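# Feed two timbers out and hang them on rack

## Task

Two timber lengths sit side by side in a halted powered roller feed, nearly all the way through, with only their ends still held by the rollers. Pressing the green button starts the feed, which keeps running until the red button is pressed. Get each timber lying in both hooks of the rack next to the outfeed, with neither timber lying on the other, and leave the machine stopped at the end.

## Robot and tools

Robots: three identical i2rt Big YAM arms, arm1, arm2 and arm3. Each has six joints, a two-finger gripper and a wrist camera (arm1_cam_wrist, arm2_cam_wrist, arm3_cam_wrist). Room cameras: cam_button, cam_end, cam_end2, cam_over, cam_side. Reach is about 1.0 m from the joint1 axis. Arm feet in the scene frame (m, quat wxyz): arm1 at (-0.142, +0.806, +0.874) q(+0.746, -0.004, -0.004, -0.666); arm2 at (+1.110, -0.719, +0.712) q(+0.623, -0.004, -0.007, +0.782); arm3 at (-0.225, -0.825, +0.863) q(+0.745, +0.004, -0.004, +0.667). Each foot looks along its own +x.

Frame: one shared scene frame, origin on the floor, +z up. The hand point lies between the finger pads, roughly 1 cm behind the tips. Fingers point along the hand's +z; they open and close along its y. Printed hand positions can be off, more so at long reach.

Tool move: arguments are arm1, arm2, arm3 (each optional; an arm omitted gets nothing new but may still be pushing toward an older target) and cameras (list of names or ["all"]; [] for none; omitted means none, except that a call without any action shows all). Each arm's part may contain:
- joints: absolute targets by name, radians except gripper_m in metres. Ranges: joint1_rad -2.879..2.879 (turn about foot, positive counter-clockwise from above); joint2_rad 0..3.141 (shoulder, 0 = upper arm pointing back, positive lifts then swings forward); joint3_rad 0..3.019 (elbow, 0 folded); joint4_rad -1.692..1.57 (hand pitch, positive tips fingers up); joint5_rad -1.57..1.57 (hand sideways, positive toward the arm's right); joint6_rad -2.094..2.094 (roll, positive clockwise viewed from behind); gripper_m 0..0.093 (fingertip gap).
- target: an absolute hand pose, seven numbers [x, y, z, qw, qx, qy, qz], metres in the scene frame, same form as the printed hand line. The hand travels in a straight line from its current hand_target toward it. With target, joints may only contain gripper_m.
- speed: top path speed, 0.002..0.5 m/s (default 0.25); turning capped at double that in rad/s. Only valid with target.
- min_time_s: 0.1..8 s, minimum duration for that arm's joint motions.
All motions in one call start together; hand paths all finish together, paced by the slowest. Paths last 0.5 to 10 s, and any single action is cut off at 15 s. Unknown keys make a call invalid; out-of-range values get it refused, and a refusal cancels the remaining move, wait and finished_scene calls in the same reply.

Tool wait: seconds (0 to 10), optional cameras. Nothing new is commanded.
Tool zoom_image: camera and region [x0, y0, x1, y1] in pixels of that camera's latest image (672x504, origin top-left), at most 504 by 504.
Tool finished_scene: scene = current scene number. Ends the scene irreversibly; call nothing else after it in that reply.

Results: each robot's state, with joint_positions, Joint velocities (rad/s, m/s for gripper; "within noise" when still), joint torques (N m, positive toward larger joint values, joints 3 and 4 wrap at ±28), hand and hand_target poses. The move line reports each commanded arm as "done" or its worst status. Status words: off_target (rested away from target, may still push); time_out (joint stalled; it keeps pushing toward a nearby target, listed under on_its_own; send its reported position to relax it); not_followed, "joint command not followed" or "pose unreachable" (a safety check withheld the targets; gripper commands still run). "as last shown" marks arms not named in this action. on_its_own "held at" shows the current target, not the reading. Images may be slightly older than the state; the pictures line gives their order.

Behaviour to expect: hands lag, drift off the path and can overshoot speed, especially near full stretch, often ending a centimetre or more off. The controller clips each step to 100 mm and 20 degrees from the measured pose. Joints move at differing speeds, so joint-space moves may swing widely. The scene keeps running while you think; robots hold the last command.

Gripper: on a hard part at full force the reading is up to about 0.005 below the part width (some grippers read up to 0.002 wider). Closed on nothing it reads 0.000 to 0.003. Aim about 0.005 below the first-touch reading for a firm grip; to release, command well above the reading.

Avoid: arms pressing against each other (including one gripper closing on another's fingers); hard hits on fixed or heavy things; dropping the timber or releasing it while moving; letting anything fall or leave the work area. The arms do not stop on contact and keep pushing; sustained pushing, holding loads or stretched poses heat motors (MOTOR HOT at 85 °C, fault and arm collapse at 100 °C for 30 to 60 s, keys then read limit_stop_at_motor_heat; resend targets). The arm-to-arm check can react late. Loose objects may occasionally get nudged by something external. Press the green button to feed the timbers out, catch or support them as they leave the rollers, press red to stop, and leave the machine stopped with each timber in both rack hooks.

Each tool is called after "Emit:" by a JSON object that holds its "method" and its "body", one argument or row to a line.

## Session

Emit:
{"method": "move", "body": {
  "arm1": {"target":[-0.06,0.121,0.85,0,1,0,0],"speed":0.35},
  "arm3": {"target":[-0.055,-0.130,0.85,0,1,0,0],"speed":0.35},
  "arm2": {"target":[0.98,-0.374,0.88,0,0.839,-0.545,0],"speed":0.35,"joints":{"gripper_m":0.0}},
  "cameras": ["all"]
}}

Scene clock: 3.43 s.
Joint torques (N m): arm1=[1.03 -20.72 12.94 -0.35 -0.1 0.06] | arm2=[-3.19 -9.7 8.85 0.49 -0.09 0.24] | arm3=[-1.08 -18.02 11.56 0.24 -0.07 -0.04]
Heat: arm1: hottest joint2_rad 24 °C; arm2: hottest joint3_rad 23 °C; arm3: hottest joint3_rad 25 °C.
move: arm1 off_target; arm2 off_target; arm3 off_target
Joint velocities: within noise
arm1.joint_positions: joint1_rad=+0.000 joint2_rad=+2.334 joint3_rad=+1.940 joint4_rad=-1.207 joint5_rad=+0.003 joint6_rad=+1.683 gripper_m=+0.09396
arm1.joint_status: not commanded
arm1.hand: x=-0.0661 y=+0.1324 z=+0.8444 quat_wxyz=(+0.009, -1.000, +0.000, +0.003) (m; scene frame)
arm1.hand_target: x=-0.0600 y=+0.1214 z=+0.8502 quat_wxyz=(+0.000, -1.000, +0.000, +0.000) (m; scene frame)
arm1.hand_status: off_target (0.014 m and 1.1 deg from the pose sent, 0.737 m and 66.6 deg at the start)
arm2.joint_positions: joint1_rad=+0.135 joint2_rad=+1.341 joint3_rad=+1.056 joint4_rad=-1.321 joint5_rad=-0.013 joint6_rad=-0.080 gripper_m=+0.00051
arm2.joint_status: all done
arm2.hand: x=+0.9800 y=-0.3841 z=+0.8716 quat_wxyz=(+0.010, +0.844, -0.536, +0.015) (m; scene frame)
arm2.hand_target: x=+0.9801 y=-0.3742 z=+0.8802 quat_wxyz=(+0.000, +0.839, -0.545, +0.000) (m; scene frame)
arm2.hand_status: off_target (0.013 m and 2.4 deg from the pose sent, 0.422 m and 66.5 deg at the start)
arm3.joint_positions: joint1_rad=-0.136 joint2_rad=+2.388 joint3_rad=+2.090 joint4_rad=-1.295 joint5_rad=-0.001 joint6_rad=-1.799 gripper_m=+0.09396
arm3.joint_status: not commanded
arm3.hand: x=-0.0528 y=-0.1421 z=+0.8511 quat_wxyz=(+0.005, +1.000, -0.009, -0.003) (m; scene frame)
arm3.hand_target: x=-0.0551 y=-0.1306 z=+0.8500 quat_wxyz=(-0.001, +1.000, +0.000, +0.000) (m; scene frame)
arm3.hand_status: off_target (0.012 m and 1.2 deg from the pose sent, 0.761 m and 78.0 deg at the start)
pictures: arm1_cam_wrist, arm2_cam_wrist, arm3_cam_wrist, cam_button, cam_end, cam_end2, cam_over, cam_side

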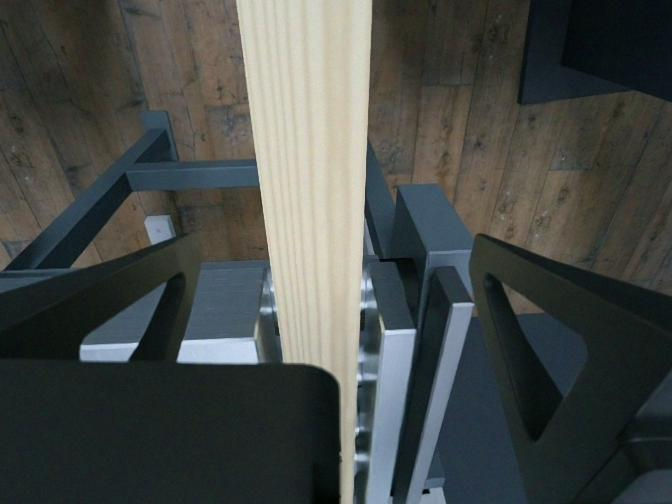

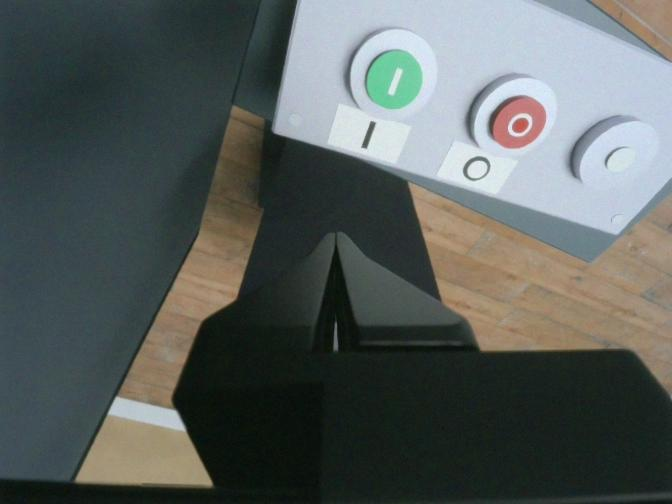

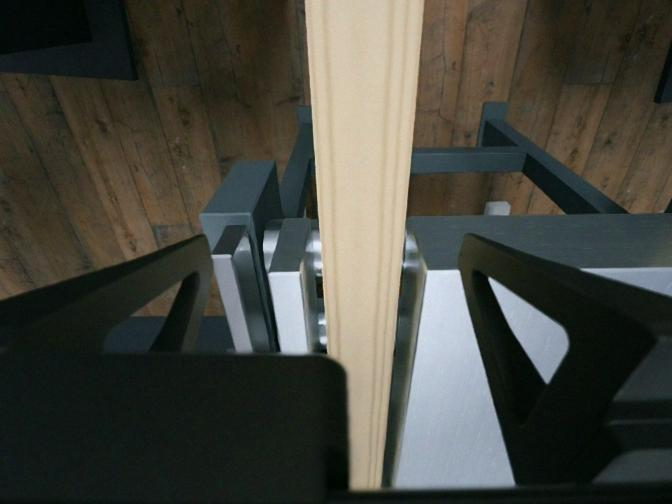

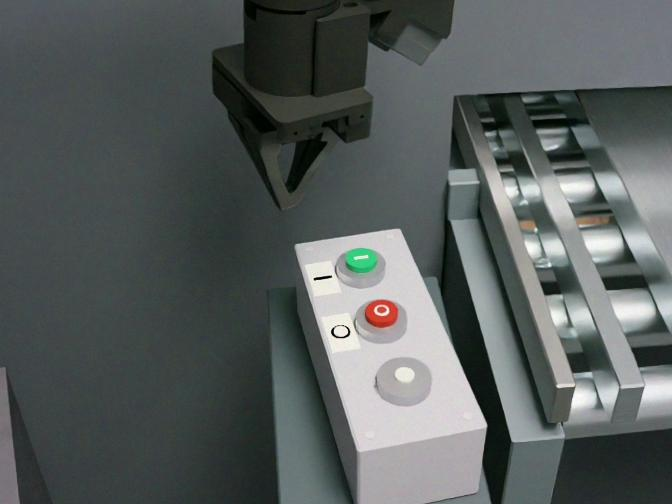

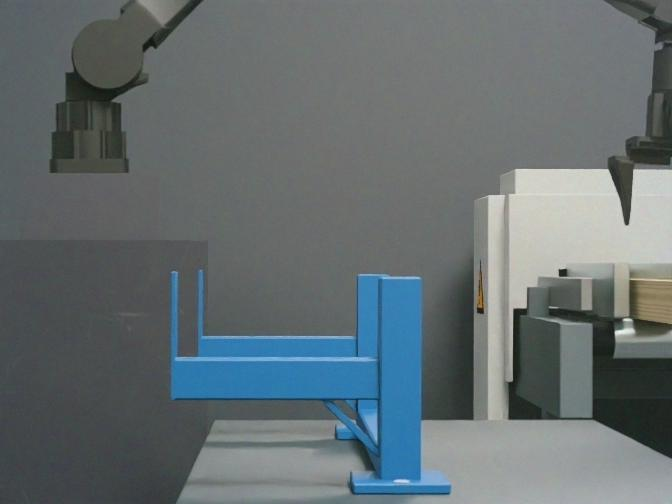

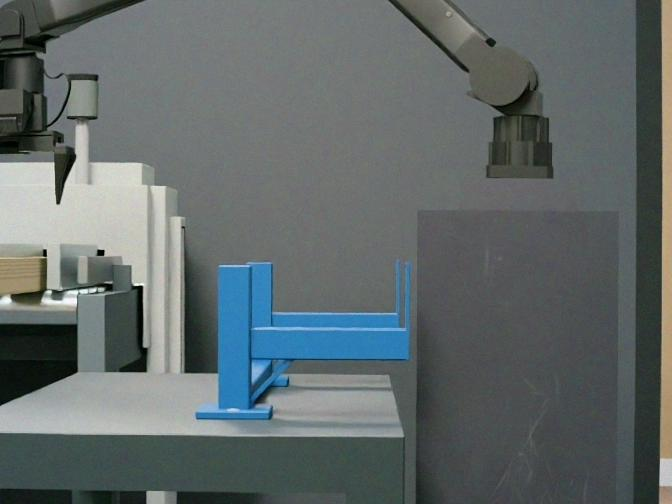

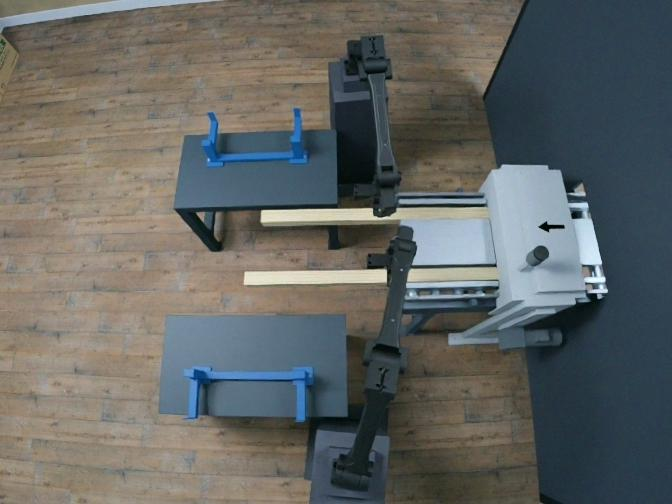

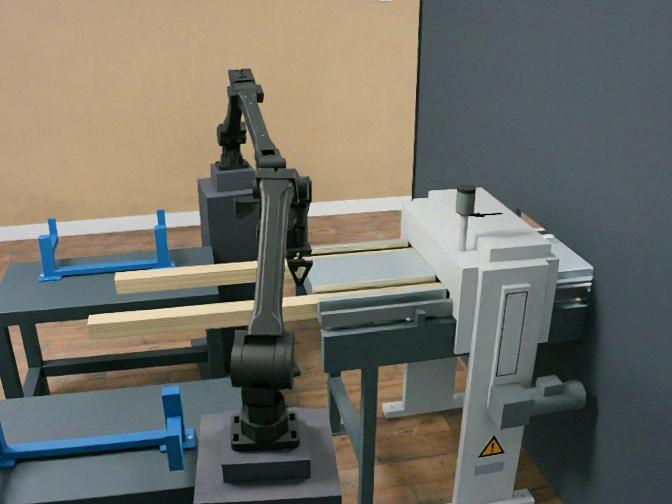

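Emit:
{"method": "move", "body": {
  "arm1": {"target":[-0.070,0.115,0.80,0,1,0,0],"speed":0.2},
  "arm3": {"target":[-0.075,-0.122,0.80,0,1,0,0],"speed":0.2},
  "arm2": {"target":[0.978,-0.329,0.83,0,0.839,-0.545,0],"speed":0.2},
  "cameras": ["arm1_cam_wrist","arm3_cam_wrist","arm2_cam_wrist","cam_button"]
}}

Scene clock: 78.77 s.
Joint torques (N m): arm1=[-0.56 -21.42 12.46 0.53 -0.07 -0.07] | arm2=[-3.19 -10.75 9.83 0.79 0.15 0.03] | arm3=[-1.61 -18.49 10.36 0.81 -0.09 0.12]
Heat: arm1: hottest joint3_rad 32 °C; arm2: hottest joint3_rad 27 °C; arm3: hottest joint3_rad 33 °C.
move: arm1 off_target; arm2 off_target; arm3 off_target
Joint velocities: within noise
arm1.joint_positions: joint1_rad=+0.000 joint2_rad=+2.411 joint3_rad=+1.940 joint4_rad=-1.151 joint5_rad=+0.003 joint6_rad=+1.681 gripper_m=+0.09396
arm1.joint_status: not commanded
arm1.hand: x=-0.0662 y=+0.1327 z=+0.7937 quat_wxyz=(+0.019, -1.000, -0.002, +0.004) (m; scene frame)
arm1.hand_target: x=-0.0701 y=+0.1157 z=+0.8005 quat_wxyz=(+0.000, -1.000, +0.000, +0.000) (m; scene frame)
arm1.hand_status: off_target (0.019 m and 2.3 deg from the pose sent, 0.048 m and 1.1 deg at the start)
arm2.joint_positions: joint1_rad=+0.104 joint2_rad=+1.486 joint3_rad=+1.056 joint4_rad=-1.197 joint5_rad=-0.019 joint6_rad=-0.090 gripper_m=+0.00051
arm2.joint_status: not commanded
arm2.hand: x=+0.9802 y=-0.3507 z=+0.8191 quat_wxyz=(+0.018, +0.838, -0.545, +0.021) (m; scene frame)
arm2.hand_target: x=+0.9783 y=-0.3298 z=+0.8306 quat_wxyz=(+0.000, +0.839, -0.545, +0.000) (m; scene frame)
arm2.hand_status: off_target (0.024 m and 3.2 deg from the pose sent, 0.069 m and 2.4 deg at the start)
arm3.joint_positions: joint1_rad=-0.100 joint2_rad=+2.462 joint3_rad=+2.090 joint4_rad=-1.237 joint5_rad=-0.001 joint6_rad=-1.790 gripper_m=+0.09396
arm3.joint_status: not commanded
arm3.hand: x=-0.0770 y=-0.1342 z=+0.8004 quat_wxyz=(+0.012, +1.000, +0.004, -0.004) (m; scene frame)
arm3.hand_target: x=-0.0751 y=-0.1225 z=+0.8002 quat_wxyz=(+0.000, +1.000, +0.000, +0.000) (m; scene frame)
arm3.hand_status: off_target (0.012 m and 1.5 deg from the pose sent, 0.059 m and 1.2 deg at the start)
pictures: arm1_cam_wrist, arm2_cam_wrist, arm3_cam_wrist, cam_button

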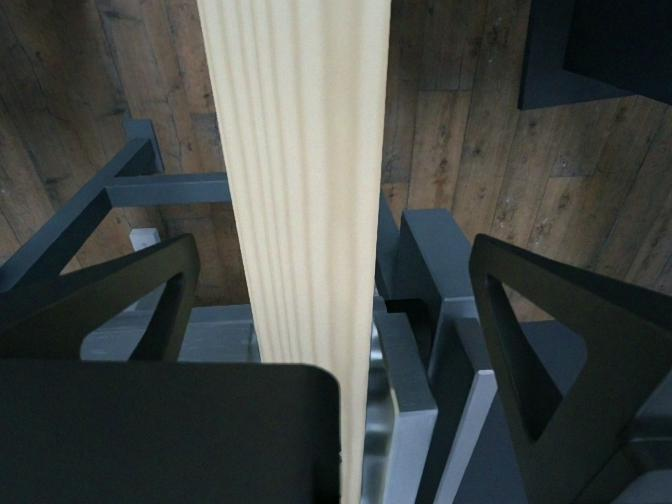

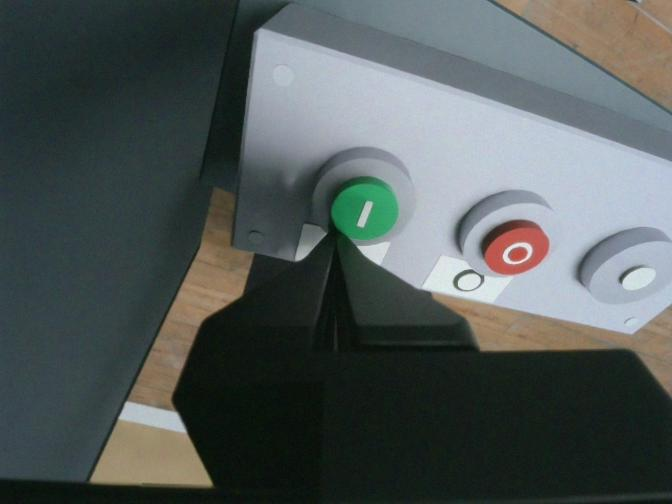

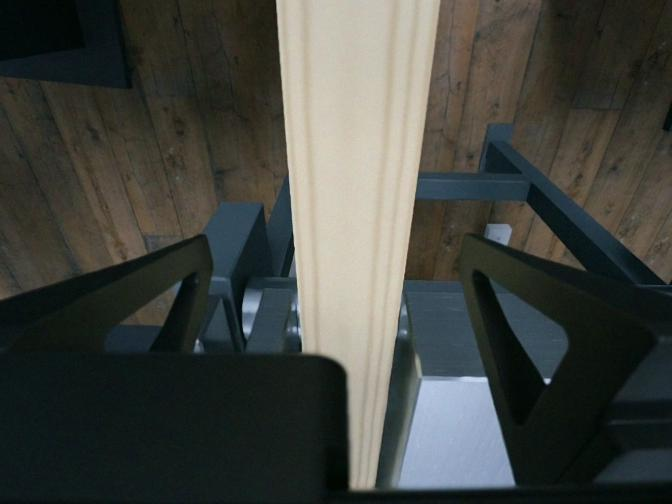

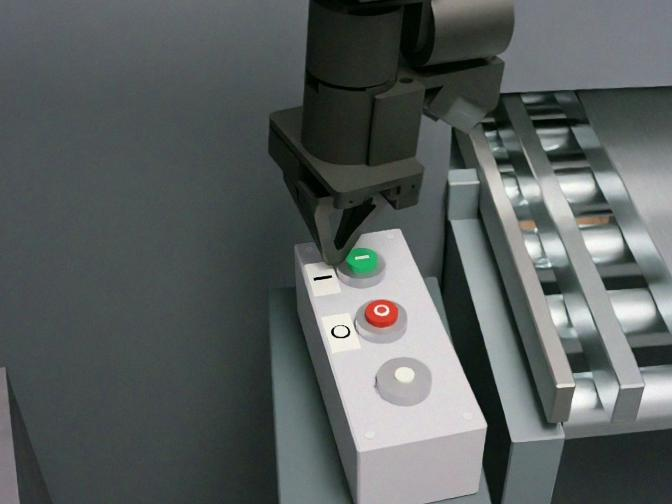

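Emit:
{"method": "move", "body": {
  "arm1": {"target":[-0.070,0.117,0.722,0,1,0,0],"speed":0.13},
  "arm3": {"target":[-0.075,-0.126,0.720,0,1,0,0],"speed":0.13},
  "arm2": {"target":[0.982,-0.322,0.835,0,0.839,-0.545,0],"speed":0.13}
}}

Emit:
{"method": "move", "body": {
  "arm1": {"joints":{"gripper_m":0.045}},
  "arm3": {"joints":{"gripper_m":0.045}},
  "cameras": ["arm2_cam_wrist","cam_button","arm1_cam_wrist","arm3_cam_wrist"]
}}

Scene clock: 91.80 s.
Joint torques (N m): arm1=[-0.44 -21.07 10.71 0.51 -0.08 -0.04] | arm2=[-4.13 -10.23 11.38 0.35 0.25 0.04] | arm3=[-1.73 -19.14 8.28 0.94 -0.08 0.13]
Heat: arm1: hottest joint3_rad 32 °C; arm2: hottest joint3_rad 28 °C; arm3: hottest joint3_rad 34 °C.
move: arm1 off_target; arm2 off_target; arm3 done
Joint velocities: within noise
arm1.joint_positions: joint1_rad=+0.000 joint2_rad=+2.519 joint3_rad=+1.940 joint4_rad=-1.029 joint5_rad=+0.003 joint6_rad=+1.681 gripper_m=+0.09396
arm1.joint_status: not commanded
arm1.hand: x=-0.0658 y=+0.1293 z=+0.7212 quat_wxyz=(+0.012, -1.000, -0.002, +0.003) (m; scene frame)
arm1.hand_target: x=-0.0701 y=+0.1174 z=+0.7223 quat_wxyz=(+0.000, -1.000, +0.000, +0.000) (m; scene frame)
arm1.hand_status: off_target (0.013 m and 1.5 deg from the pose sent, 0.073 m and 2.3 deg at the start)
arm2.joint_positions: joint1_rad=+0.101 joint2_rad=+1.486 joint3_rad=+1.056 joint4_rad=-1.199 joint5_rad=-0.021 joint6_rad=-0.105 gripper_m=+0.00051
arm2.joint_status: not commanded
arm2.hand: x=+0.9808 y=-0.3510 z=+0.8191 quat_wxyz=(+0.020, +0.842, -0.539, +0.021) (m; scene frame)
arm2.hand_target: x=+0.9827 y=-0.3234 z=+0.8356 quat_wxyz=(-0.001, +0.838, -0.545, +0.000) (m; scene frame)
arm2.hand_status: off_target (0.033 m and 3.4 deg from the pose sent, 0.033 m and 3.2 deg at the start)
arm3.joint_positions: joint1_rad=-0.100 joint2_rad=+2.559 joint3_rad=+2.082 joint4_rad=-1.106 joint5_rad=-0.001 joint6_rad=-1.789 gripper_m=+0.09396
arm3.joint_status: not commanded
arm3.hand: x=-0.0757 y=-0.1276 z=+0.7298 quat_wxyz=(+0.000, +1.000, +0.004, -0.001) (m; scene frame)
arm3.hand_target: x=-0.0750 y=-0.1263 z=+0.7201 quat_wxyz=(+0.000, +1.000, +0.000, +0.000) (m; scene frame)
arm3.hand_status: done (0.010 m and 0.5 deg from the pose sent, 0.081 m and 1.5 deg at the start)
pictures: none

Scene clock: 92.53 s.
Joint torques (N m): arm1=[-0.5 -21.6 10.84 0.06 -0.07 0.01] | arm2=[-4.13 -10.23 11.37 0.34 0.25 0.04] | arm3=[-1.79 -19.14 8.27 0.9 -0.08 0.12]
Heat: arm1: hottest joint3_rad 32 °C; arm2: hottest joint3_rad 28 °C; arm3: hottest joint3_rad 34 °C.
move: arm1 off_target; arm3 off_target
Joint velocities: within noise
arm1.joint_positions: joint1_rad=-0.001 joint2_rad=+2.519 joint3_rad=+1.940 joint4_rad=-1.018 joint5_rad=+0.003 joint6_rad=+1.673 gripper_m=+0.04868
arm1.joint_status: gripper_m off_target (ended at +0.04870, target +0.04500)
arm1.hand: x=-0.0660 y=+0.1262 z=+0.7212 quat_wxyz=(+0.007, -1.000, -0.005, +0.002) (m; scene frame)
arm1.hand_target: x=-0.0701 y=+0.1173 z=+0.7223 quat_wxyz=(+0.000, -1.000, +0.000, +0.000) (m; scene frame)
arm1.hand_status: not commanded
arm2: as last shown
arm2.joint_positions: joint1_rad=+0.101 joint2_rad=+1.486 joint3_rad=+1.056 joint4_rad=-1.199 joint5_rad=-0.021 joint6_rad=-0.106 gripper_m=+0.00051
arm2.hand_target: x=+0.9827 y=-0.3234 z=+0.8356 quat_wxyz=(-0.001, +0.839, -0.545, +0.000) (m; scene frame)
arm3.joint_positions: joint1_rad=-0.100 joint2_rad=+2.559 joint3_rad=+2.082 joint4_rad=-1.106 joint5_rad=-0.001 joint6_rad=-1.789 gripper_m=+0.05074
arm3.joint_status: gripper_m off_target (ended at +0.05076, target +0.04500)
arm3.hand: x=-0.0757 y=-0.1275 z=+0.7298 quat_wxyz=(+0.000, +1.000, +0.004, -0.001) (m; scene frame)
arm3.hand_target: x=-0.0750 y=-0.1263 z=+0.7201 quat_wxyz=(+0.000, +1.000, +0.000, +0.000) (m; scene frame)
arm3.hand_status: not commanded
pictures: arm1_cam_wrist, arm2_cam_wrist, arm3_cam_wrist, cam_button

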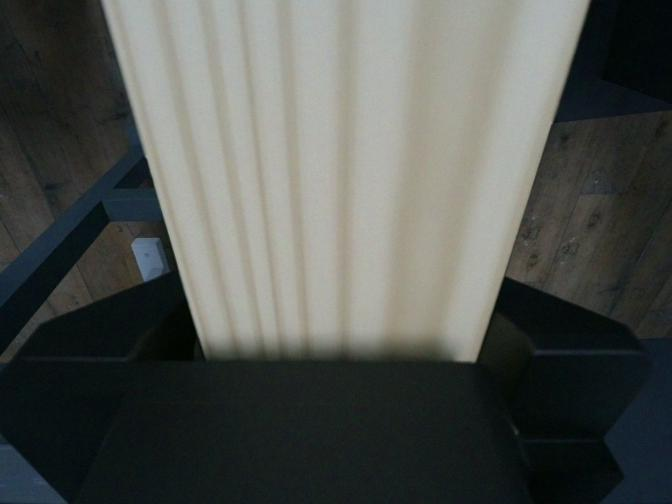

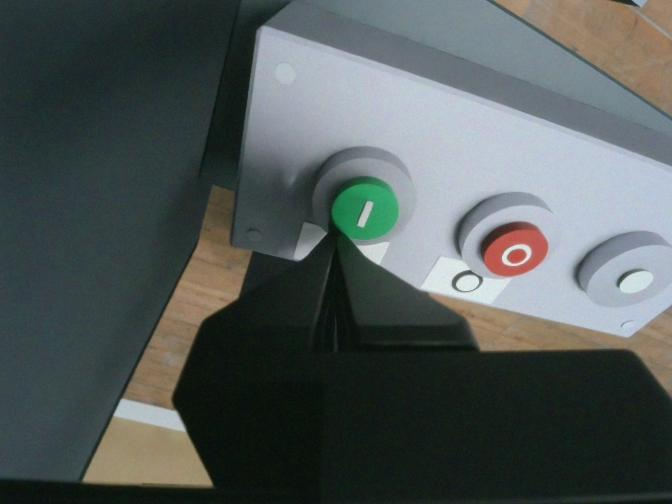

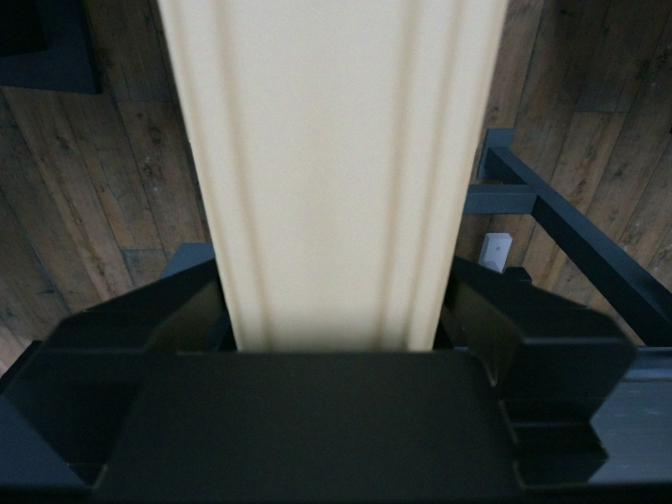

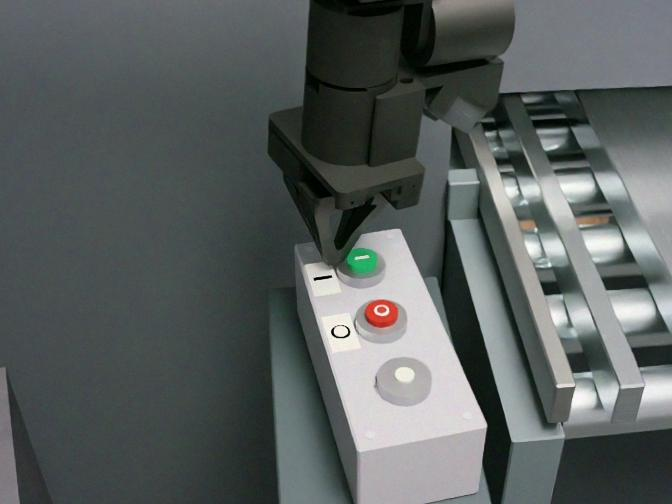

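Emit:
{"method": "move", "body": {
  "arm2": {"target":[0.982,-0.318,0.87,0,0.839,-0.545,0],"speed":0.2},
  "arm1": {"joints":{"gripper_m":0.03}},
  "arm3": {"joints":{"gripper_m":0.03}}
}}

Emit:
{"method": "move", "body": {
  "arm2": {"target":[0.980,-0.329,0.82,0,0.839,-0.545,0],"speed":0.13},
  "cameras": ["arm2_cam_wrist","cam_button"]
}}

Scene clock: 107.70 s.
Joint torques (N m): arm1=[-0.44 -21.6 10.81 0.05 -0.07 0.02] | arm2=[-3.14 -12.1 11.4 -0.31 0.02 0.02] | arm3=[-1.73 -19.14 8.28 0.9 -0.09 0.12]
Heat: arm1: hottest joint2_rad 34 °C; arm2: hottest joint3_rad 29 °C; arm3: hottest joint3_rad 35 °C.
move: arm1 off_target; arm2 off_target; arm3 off_target
Joint velocities: within noise
arm1.joint_positions: joint1_rad=-0.001 joint2_rad=+2.519 joint3_rad=+1.940 joint4_rad=-1.018 joint5_rad=+0.003 joint6_rad=+1.673 gripper_m=+0.04867
arm1.joint_status: gripper_m off_target (ended at +0.04867, target +0.03000)
arm1.hand: x=-0.0660 y=+0.1262 z=+0.7212 quat_wxyz=(+0.007, -1.000, -0.005, +0.002) (m; scene frame)
arm1.hand_target: x=-0.0701 y=+0.1173 z=+0.7223 quat_wxyz=(+0.000, -1.000, +0.000, +0.000) (m; scene frame)
arm1.hand_status: not commanded
arm2.joint_positions: joint1_rad=+0.084 joint2_rad=+1.486 joint3_rad=+1.133 joint4_rad=-1.273 joint5_rad=-0.016 joint6_rad=-0.108 gripper_m=+0.00051
arm2.joint_status: not commanded
arm2.hand: x=+0.9841 y=-0.3375 z=+0.8464 quat_wxyz=(+0.017, +0.838, -0.545, +0.021) (m; scene frame)
arm2.hand_target: x=+0.9824 y=-0.3192 z=+0.8702 quat_wxyz=(+0.000, +0.839, -0.545, +0.000) (m; scene frame)
arm2.hand_status: off_target (0.031 m and 3.1 deg from the pose sent, 0.061 m and 3.4 deg at the start)
arm3.joint_positions: joint1_rad=-0.100 joint2_rad=+2.559 joint3_rad=+2.082 joint4_rad=-1.106 joint5_rad=-0.001 joint6_rad=-1.789 gripper_m=+0.05074
arm3.joint_status: gripper_m off_target (ended at +0.05074, target +0.03000)
arm3.hand: x=-0.0757 y=-0.1275 z=+0.7298 quat_wxyz=(+0.000, +1.000, +0.004, -0.001) (m; scene frame)
arm3.hand_target: x=-0.0750 y=-0.1263 z=+0.7201 quat_wxyz=(+0.000, +1.000, +0.000, +0.000) (m; scene frame)
arm3.hand_status: not commanded
pictures: none

Scene clock: 108.87 s.
Joint torques (N m): arm1=[-0.5 -21.66 10.81 0.1 -0.08 0.02] | arm2=[-2.08 -10.87 6.84 0.58 0 0.17] | arm3=[-1.79 -19.14 8.28 0.91 -0.08 0.12]
Heat: arm1: hottest joint2_rad 34 °C; arm2: hottest joint3_rad 29 °C; arm3: hottest joint3_rad 35 °C.
move: arm2 done
Joint velocities: within noise
arm1, arm3: as last shown
arm2.joint_positions: joint1_rad=+0.084 joint2_rad=+1.495 joint3_rad=+1.081 joint4_rad=-1.160 joint5_rad=-0.016 joint6_rad=-0.108 gripper_m=+0.00051
arm2.joint_status: not commanded
arm2.hand: x=+0.9820 y=-0.3298 z=+0.8242 quat_wxyz=(+0.001, +0.838, -0.545, +0.000) (m; scene frame)
arm2.hand_target: x=+0.9800 y=-0.3291 z=+0.8200 quat_wxyz=(+0.000, +0.839, -0.545, +0.000) (m; scene frame)
arm2.hand_status: done (0.005 m and 0.1 deg from the pose sent, 0.028 m and 3.1 deg at the start)
pictures: arm2_cam_wrist, cam_button

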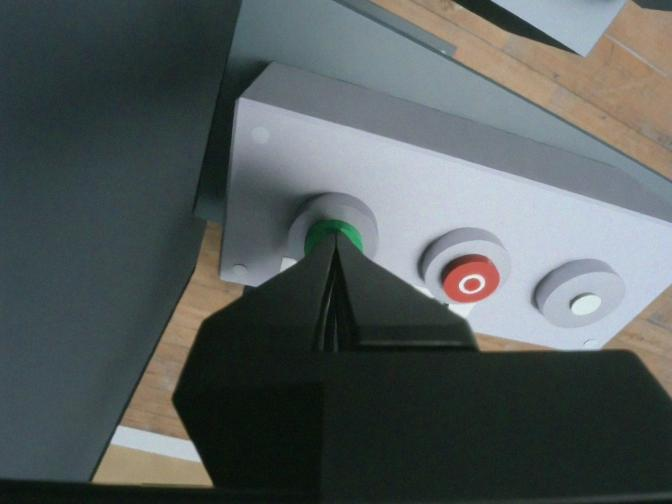

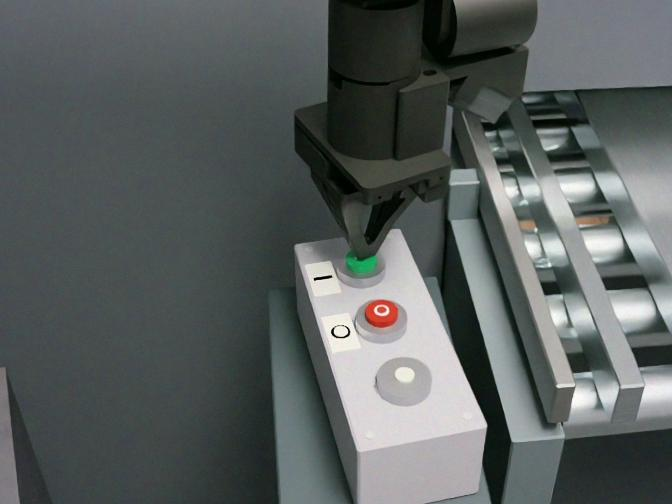

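Emit:
{"method": "move", "body": {
  "arm2": {"target":[0.980,-0.331,0.783,0,0.839,-0.545,0],"speed":0.1}
}}

Emit:
{"method": "move", "body": {
  "arm2": {"target":[1.0,-0.328,0.87,0,0.839,-0.545,0],"speed":0.25},
  "arm1": {"target":[-0.12,0.117,0.738,0,1,0,0],"speed":0.25},
  "arm3": {"target":[-0.125,-0.126,0.738,0,1,0,0],"speed":0.25}
}}

Emit:
{"method": "move", "body": {
  "arm2": {"target":[1.048,-0.313,0.875,0,0.839,-0.545,0],"speed":0.2}
}}

Emit:
{"method": "move", "body": {
  "arm2": {"target":[1.044,-0.318,0.82,0,0.839,-0.545,0],"speed":0.13},
  "cameras": ["arm2_cam_wrist","cam_button","cam_over","cam_side"]
}}

Emit:
{"method": "move", "body": {
  "arm2": {"target":[1.044,-0.320,0.783,0,0.839,-0.545,0],"speed":0.1},
  "cameras": ["arm2_cam_wrist","cam_button","cam_over","cam_side","arm1_cam_wrist","arm3_cam_wrist"]
}}

Scene clock: 125.07 s.
Joint torques (N m): arm1=[3.96 -21.77 10.69 0.01 -0.16 0.43] | arm2=[-1.85 -7.18 4.7 1.78 0.01 0.19] | arm3=[-5.42 -19.78 8.23 0.76 0.28 -0.32]
Heat: arm1: hottest joint2_rad 35 °C; arm2: hottest joint3_rad 29 °C; arm3: hottest joint3_rad 35 °C.
move: arm2 off_target
Joint velocities: within noise
arm1.joint_positions: joint1_rad=-0.047 joint2_rad=+2.528 joint3_rad=+1.940 joint4_rad=-1.018 joint5_rad=+0.005 joint6_rad=+1.629 gripper_m=+0.04863
arm1.joint_status: not commanded
arm1.hand: x=-0.0984 y=+0.1259 z=+0.7154 quat_wxyz=(+0.011, -1.000, -0.004, +0.003) (m; scene frame)
arm1.hand_target: x=-0.0700 y=+0.1173 z=+0.7223 quat_wxyz=(+0.000, -1.000, +0.000, +0.000) (m; scene frame)
arm1.hand_status: not commanded
arm2.joint_positions: joint1_rad=+0.084 joint2_rad=+1.484 joint3_rad=+1.047 joint4_rad=-1.093 joint5_rad=-0.016 joint6_rad=-0.108 gripper_m=+0.00051
arm2.joint_status: not commanded
arm2.hand: x=+0.9812 y=-0.3269 z=+0.8167 quat_wxyz=(-0.013, +0.838, -0.545, -0.017) (m; scene frame)
arm2.hand_target: x=+0.9808 y=-0.3331 z=+0.7849 quat_wxyz=(+0.000, +0.839, -0.545, +0.000) (m; scene frame)
arm2.hand_status: off_target (0.034 m and 2.4 deg from the pose sent, 0.041 m and 0.1 deg at the start)
arm3.joint_positions: joint1_rad=-0.057 joint2_rad=+2.568 joint3_rad=+2.082 joint4_rad=-1.103 joint5_rad=-0.011 joint6_rad=-1.746 gripper_m=+0.05074
arm3.joint_status: not commanded
arm3.hand: x=-0.1079 y=-0.1229 z=+0.7241 quat_wxyz=(+0.002, +1.000, +0.004, -0.007) (m; scene frame)
arm3.hand_target: x=-0.0752 y=-0.1263 z=+0.7200 quat_wxyz=(+0.000, +1.000, +0.000, +0.000) (m; scene frame)
arm3.hand_status: not commanded
pictures: none

Scene clock: 126.67 s.
Joint torques (N m): arm1=[1.85 -25.11 9.91 -0.51 0.37 0] | arm2=[-3.08 -11.69 11.33 -0.32 0 0.02] | arm3=[-2.55 -24.82 8.42 -0.35 -0.5 0.58]
Heat: arm1: hottest joint2_rad 35 °C; arm2: hottest joint3_rad 29 °C; arm3: hottest joint3_rad 35 °C.
move: arm1 off_target; arm2 off_target; arm3 off_target
Joint velocities: within noise
arm1.joint_positions: joint1_rad=-0.094 joint2_rad=+2.532 joint3_rad=+1.924 joint4_rad=-1.019 joint5_rad=-0.009 joint6_rad=+1.604 gripper_m=+0.04853
arm1.joint_status: not commanded
arm1.hand: x=-0.1278 y=+0.1336 z=+0.7076 quat_wxyz=(+0.022, -1.000, +0.007, -0.004) (m; scene frame)
arm1.hand_target: x=-0.1198 y=+0.1177 z=+0.7377 quat_wxyz=(+0.000, -1.000, +0.000, +0.000) (m; scene frame)
arm1.hand_status: off_target (0.036 m and 2.7 deg from the pose sent, 0.032 m and 1.4 deg at the start)
arm2.joint_positions: joint1_rad=+0.049 joint2_rad=+1.452 joint3_rad=+1.093 joint4_rad=-1.271 joint5_rad=-0.015 joint6_rad=-0.143 gripper_m=+0.00051
arm2.joint_status: not commanded
arm2.hand: x=+1.0018 y=-0.3471 z=+0.8457 quat_wxyz=(+0.019, +0.838, -0.545, +0.021) (m; scene frame)
arm2.hand_target: x=+1.0003 y=-0.3291 z=+0.8701 quat_wxyz=(-0.001, +0.839, -0.545, +0.000) (m; scene frame)
arm2.hand_status: off_target (0.031 m and 3.3 deg from the pose sent, 0.057 m and 2.4 deg at the start)
arm3.joint_positions: joint1_rad=-0.022 joint2_rad=+2.595 joint3_rad=+2.011 joint4_rad=-1.067 joint5_rad=+0.009 joint6_rad=-1.768 gripper_m=+0.05074
arm3.joint_status: not commanded
arm3.hand: x=-0.1326 y=-0.1497 z=+0.6825 quat_wxyz=(+0.034, +0.999, +0.032, -0.002) (m; scene frame)
arm3.hand_target: x=-0.1251 y=-0.1273 z=+0.7366 quat_wxyz=(+0.000, +1.000, +0.001, -0.001) (m; scene frame)
arm3.hand_status: off_target (0.061 m and 5.4 deg from the pose sent, 0.022 m and 0.9 deg at the start)
pictures: none

Scene clock: 127.93 s.
Joint torques (N m): arm1=[1.67 -25.11 9.89 -0.5 0.37 -0.01] | arm2=[-2.84 -11.05 11.56 -0.31 -0.09 0.02] | arm3=[-2.49 -25.35 8.4 -0.36 -0.49 0.58]
Heat: arm1: hottest joint2_rad 35 °C; arm2: hottest joint3_rad 29 °C; arm3: hottest joint3_rad 35 °C.
move: arm2 off_target
Joint velocities: within noise
arm1, arm3: as last shown
arm2.joint_positions: joint1_rad=-0.077 joint2_rad=+1.452 joint3_rad=+1.113 joint4_rad=-1.285 joint5_rad=-0.012 joint6_rad=-0.265 gripper_m=+0.00051
arm2.joint_status: not commanded
arm2.hand: x=+1.0489 y=-0.3327 z=+0.8535 quat_wxyz=(+0.018, +0.837, -0.547, +0.017) (m; scene frame)
arm2.hand_target: x=+1.0482 y=-0.3142 z=+0.8751 quat_wxyz=(+0.000, +0.839, -0.545, +0.000) (m; scene frame)
arm2.hand_status: off_target (0.029 m and 2.8 deg from the pose sent, 0.065 m and 3.3 deg at the start)
pictures: none

Scene clock: 129.10 s.
Joint torques (N m): arm1=[1.73 -25.29 9.85 -0.47 0.36 0.01] | arm2=[-1.9 -10.87 6.93 0.64 -0.1 0.15] | arm3=[-2.49 -25.35 8.42 -0.38 -0.5 0.59]
Heat: arm1: hottest joint2_rad 35 °C; arm2: hottest joint3_rad 29 °C; arm3: hottest joint3_rad 35 °C.
move: arm2 done
Joint velocities: within noise
arm1, arm3: as last shown
arm2.joint_positions: joint1_rad=-0.077 joint2_rad=+1.489 joint3_rad=+1.067 joint4_rad=-1.160 joint5_rad=-0.013 joint6_rad=-0.266 gripper_m=+0.00051
arm2.joint_status: not commanded
arm2.hand: x=+1.0474 y=-0.3197 z=+0.8227 quat_wxyz=(+0.002, +0.837, -0.547, +0.003) (m; scene frame)
arm2.hand_target: x=+1.0440 y=-0.3180 z=+0.8201 quat_wxyz=(+0.000, +0.839, -0.545, +0.000) (m; scene frame)
arm2.hand_status: done (0.005 m and 0.5 deg from the pose sent, 0.037 m and 2.8 deg at the start)
pictures: arm2_cam_wrist, cam_button, cam_over, cam_side

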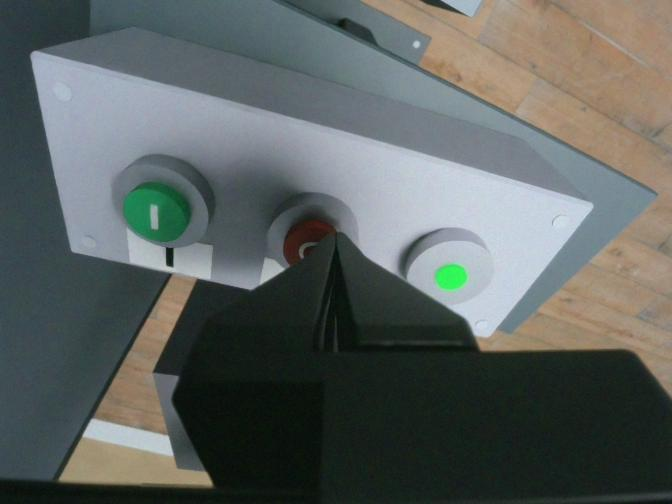

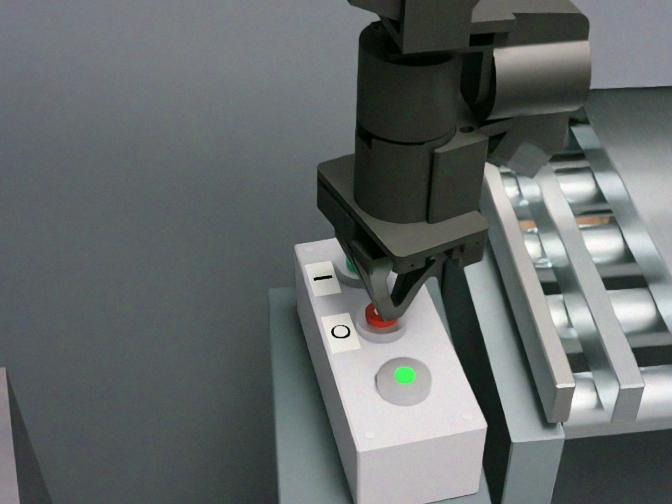

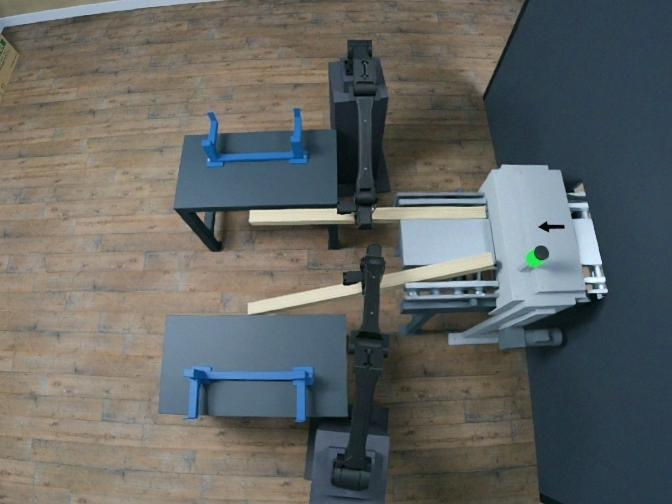

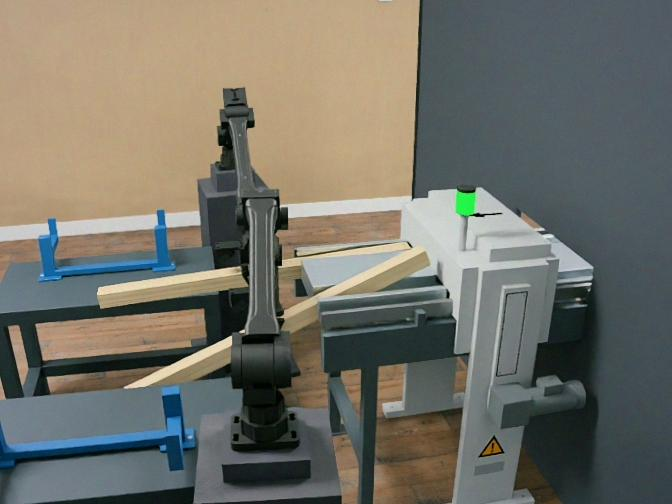

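Scene clock: 130.10 s.
Joint torques (N m): arm1=[1.67 -25.23 9.89 -0.47 0.37 0] | arm2=[-1.73 -6.95 4.66 1.74 -0.08 0.17] | arm3=[-2.55 -25.35 8.42 -0.36 -0.5 0.59]
Heat: arm1: hottest joint2_rad 35 °C; arm2: hottest joint3_rad 29 °C; arm3: hottest joint3_rad 35 °C.
move: arm2 off_target
Joint velocities: within noise
arm1, arm3: as last shown
arm1.joint_positions: joint1_rad=-0.094 joint2_rad=+2.532 joint3_rad=+1.924 joint4_rad=-1.019 joint5_rad=-0.009 joint6_rad=+1.604 gripper_m=+0.04852
arm2.joint_positions: joint1_rad=-0.077 joint2_rad=+1.476 joint3_rad=+1.035 joint4_rad=-1.090 joint5_rad=-0.013 joint6_rad=-0.266 gripper_m=+0.00051
arm2.joint_status: not commanded
arm2.hand: x=+1.0468 y=-0.3156 z=+0.8166 quat_wxyz=(-0.017, +0.837, -0.546, -0.014) (m; scene frame)
arm2.hand_target: x=+1.0446 y=-0.3221 z=+0.7849 quat_wxyz=(+0.000, +0.839, -0.545, +0.000) (m; scene frame)
arm2.hand_status: off_target (0.034 m and 2.5 deg from the pose sent, 0.040 m and 0.5 deg at the start)
pictures: arm1_cam_wrist, arm2_cam_wrist, arm3_cam_wrist, cam_button, cam_over, cam_side

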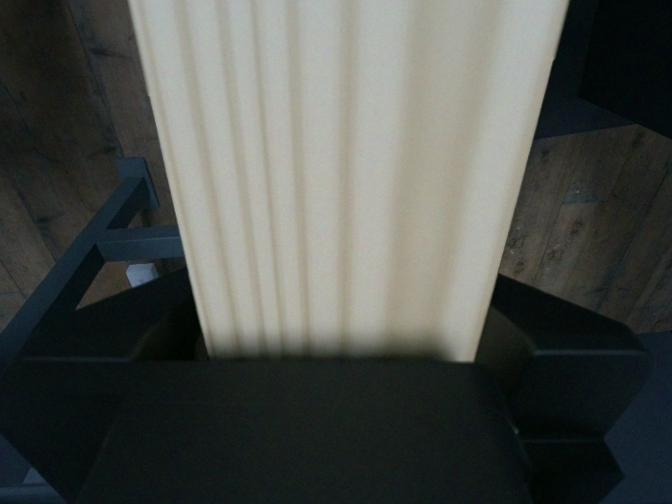

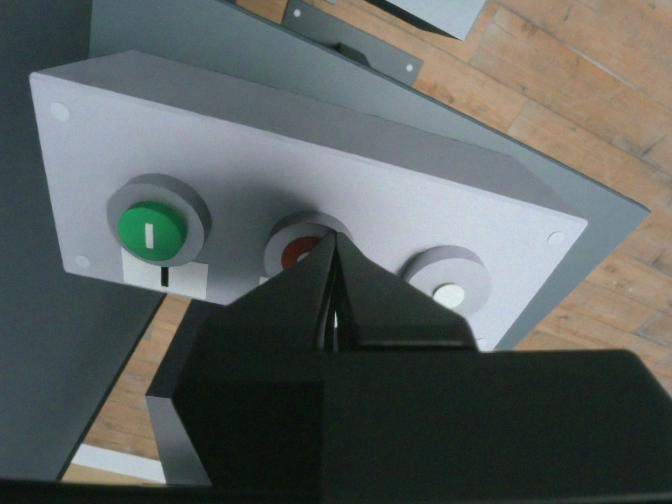

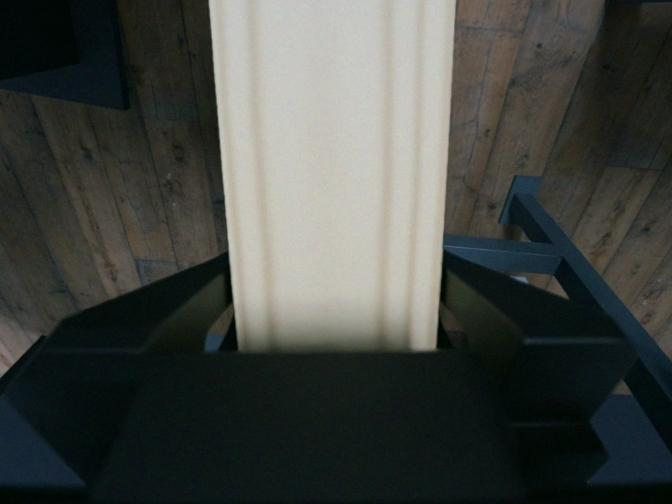

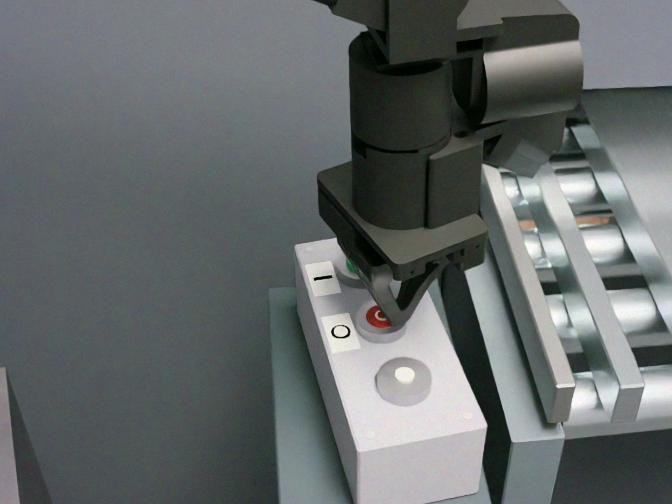

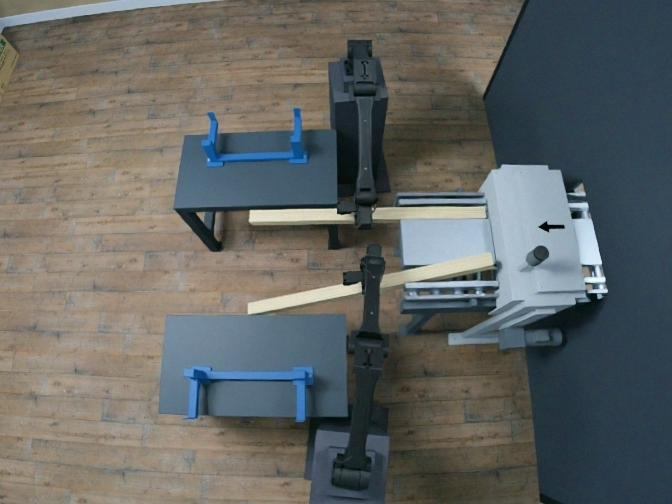

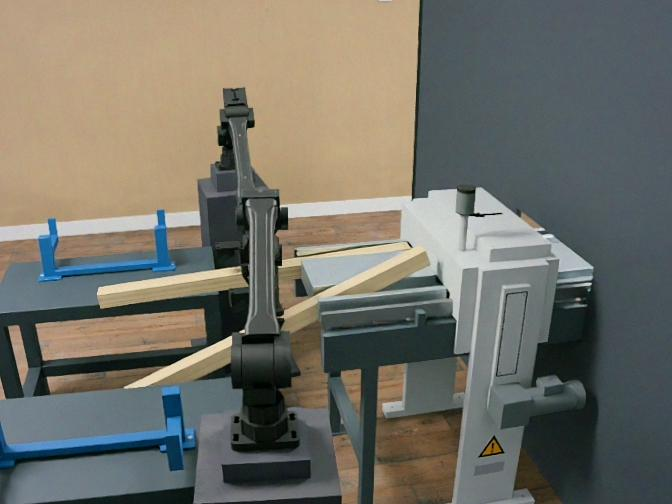

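Emit:
{"method": "move", "body": {
  "arm1": {"target":[-0.22,0.17,0.90,0,1,0,0],"speed":0.15},
  "arm3": {"target":[-0.22,-0.18,0.90,0,0.992,0,-0.125],"speed":0.15},
  "arm2": {"target":[1.04,-0.33,0.88,0,0.839,-0.545,0],"speed":0.1}
}}

Emit:
{"method": "move", "body": {
  "arm1": {"target":[-0.34,0.26,0.96,0,1,0,0],"speed":0.15},
  "arm3": {"target":[-0.34,-0.28,0.96,0,0.990,0,-0.14],"speed":0.15},
  "cameras": ["cam_over","cam_side","arm1_cam_wrist","arm3_cam_wrist"]
}}

Scene clock: 159.93 s.
Joint torques (N m): arm1=[1.38 -26.93 11.36 -0.85 0.23 -0.18] | arm2=[-1.55 -11.05 11.45 -0.31 -0.1 0.24] | arm3=[-1.08 -25.05 11.07 -0.54 -1 0.07]
Heat: arm1: hottest joint2_rad 34 °C; arm2: hottest joint3_rad 28 °C; arm3: hottest joint2_rad 37 °C.
move: arm1 off_target; arm2 off_target; arm3 off_target
Joint velocities: within noise
arm1.joint_positions: joint1_rad=-0.243 joint2_rad=+2.245 joint3_rad=+1.741 joint4_rad=-1.180 joint5_rad=-0.003 joint6_rad=+1.471 gripper_m=+0.04851
arm1.joint_status: not commanded
arm1.hand: x=-0.2217 y=+0.1933 z=+0.8337 quat_wxyz=(+0.050, -0.999, +0.015, -0.009) (m; scene frame)
arm1.hand_target: x=-0.2197 y=+0.1725 z=+0.8984 quat_wxyz=(+0.000, -1.000, +0.000, +0.000) (m; scene frame)
arm1.hand_status: off_target (0.070 m and 6.1 deg from the pose sent, 0.216 m and 2.7 deg at the start; pose on its path clipped on 24 of 81 steps)
arm2.joint_positions: joint1_rad=-0.069 joint2_rad=+1.416 joint3_rad=+1.084 joint4_rad=-1.297 joint5_rad=-0.014 joint6_rad=-0.262 gripper_m=+0.00051
arm2.joint_status: not commanded
arm2.hand: x=+1.0481 y=-0.3474 z=+0.8565 quat_wxyz=(+0.020, +0.838, -0.545, +0.019) (m; scene frame)
arm2.hand_target: x=+1.0402 y=-0.3312 z=+0.8801 quat_wxyz=(+0.000, +0.839, -0.545, +0.000) (m; scene frame)
arm2.hand_status: off_target (0.030 m and 3.1 deg from the pose sent, 0.065 m and 2.5 deg at the start)
arm3.joint_positions: joint1_rad=+0.029 joint2_rad=+2.262 joint3_rad=+1.747 joint4_rad=-1.214 joint5_rad=-0.230 joint6_rad=-1.653 gripper_m=+0.05074
arm3.joint_status: not commanded
arm3.hand: x=-0.2140 y=-0.2136 z=+0.8208 quat_wxyz=(+0.063, +0.991, -0.008, -0.120) (m; scene frame)
arm3.hand_target: x=-0.2203 y=-0.1846 z=+0.8986 quat_wxyz=(+0.000, +0.992, +0.001, -0.125) (m; scene frame)
arm3.hand_status: off_target (0.086 m and 7.3 deg from the pose sent, 0.236 m and 15.1 deg at the start; pose on its path clipped on 35 of 81 steps)
pictures: none

Scene clock: 162.00 s.
Joint torques (N m): arm1=[0.26 -25.11 11.84 -1.01 -0.22 -0.07] | arm2=[-1.49 -11.05 11.44 -0.32 -0.1 0.24] | arm3=[-1.96 -21.13 9.96 0.49 -0.99 0.07]
Heat: arm1: hottest joint2_rad 35 °C; arm2: hottest joint3_rad 29 °C; arm3: hottest joint2_rad 37 °C.
move: arm1 off_target; arm3 off_target
Joint velocities: within noise
arm1.joint_positions: joint1_rad=-0.458 joint2_rad=+2.038 joint3_rad=+1.558 joint4_rad=-1.208 joint5_rad=+0.012 joint6_rad=+1.234 gripper_m=+0.04851
arm1.joint_status: not commanded
arm1.hand: x=-0.3347 y=+0.2776 z=+0.8955 quat_wxyz=(+0.051, -0.999, +0.004, -0.014) (m; scene frame)
arm1.hand_target: x=-0.3392 y=+0.2624 z=+0.9581 quat_wxyz=(+0.000, -1.000, +0.000, +0.000) (m; scene frame)
arm1.hand_status: off_target (0.067 m and 6.1 deg from the pose sent, 0.186 m and 6.1 deg at the start)
arm2: as last shown
arm3.joint_positions: joint1_rad=+0.234 joint2_rad=+1.945 joint3_rad=+1.434 joint4_rad=-1.164 joint5_rad=-0.262 joint6_rad=-1.449 gripper_m=+0.05074
arm3.joint_status: not commanded
arm3.hand: x=-0.3342 y=-0.3035 z=+0.8996 quat_wxyz=(+0.061, +0.991, -0.005, -0.123) (m; scene frame)
arm3.hand_target: x=-0.3395 y=-0.2830 z=+0.9591 quat_wxyz=(+0.000, +0.990, +0.000, -0.140) (m; scene frame)
arm3.hand_status: off_target (0.065 m and 7.3 deg from the pose sent, 0.199 m and 7.6 deg at the start; pose on its path clipped on 1 of 62 steps)
pictures: arm1_cam_wrist, arm3_cam_wrist, cam_over, cam_side

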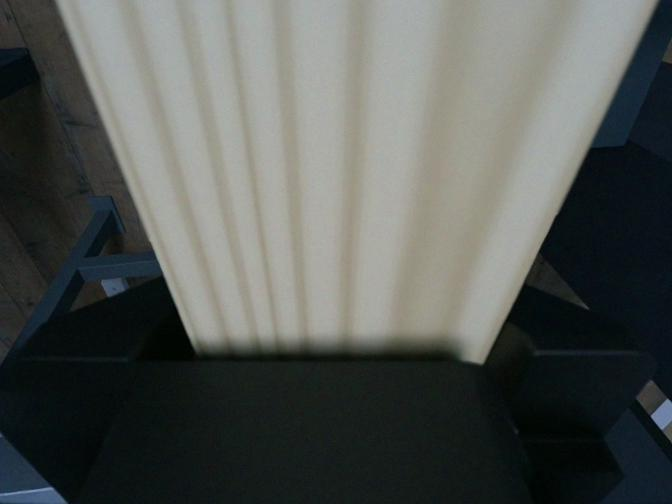

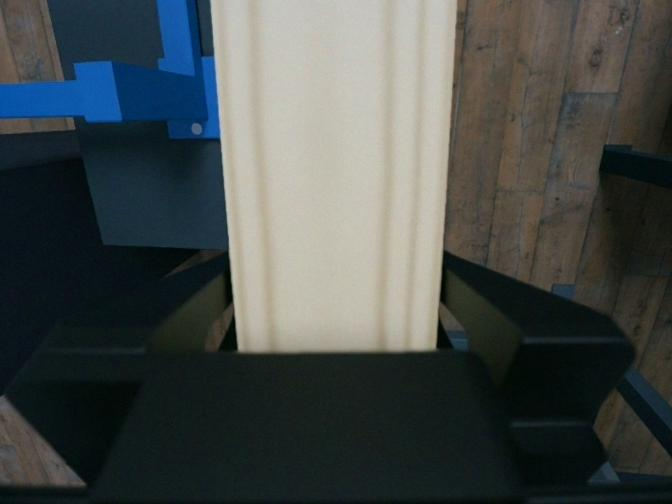

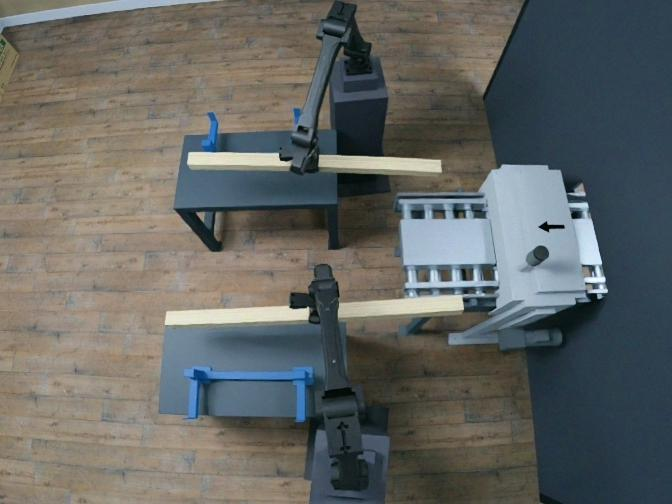

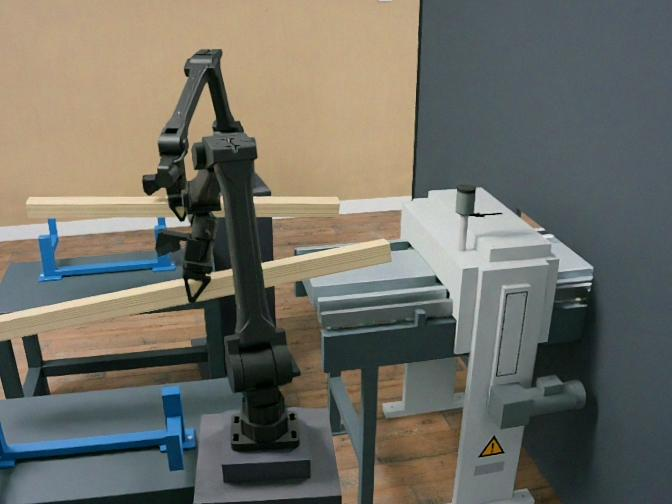

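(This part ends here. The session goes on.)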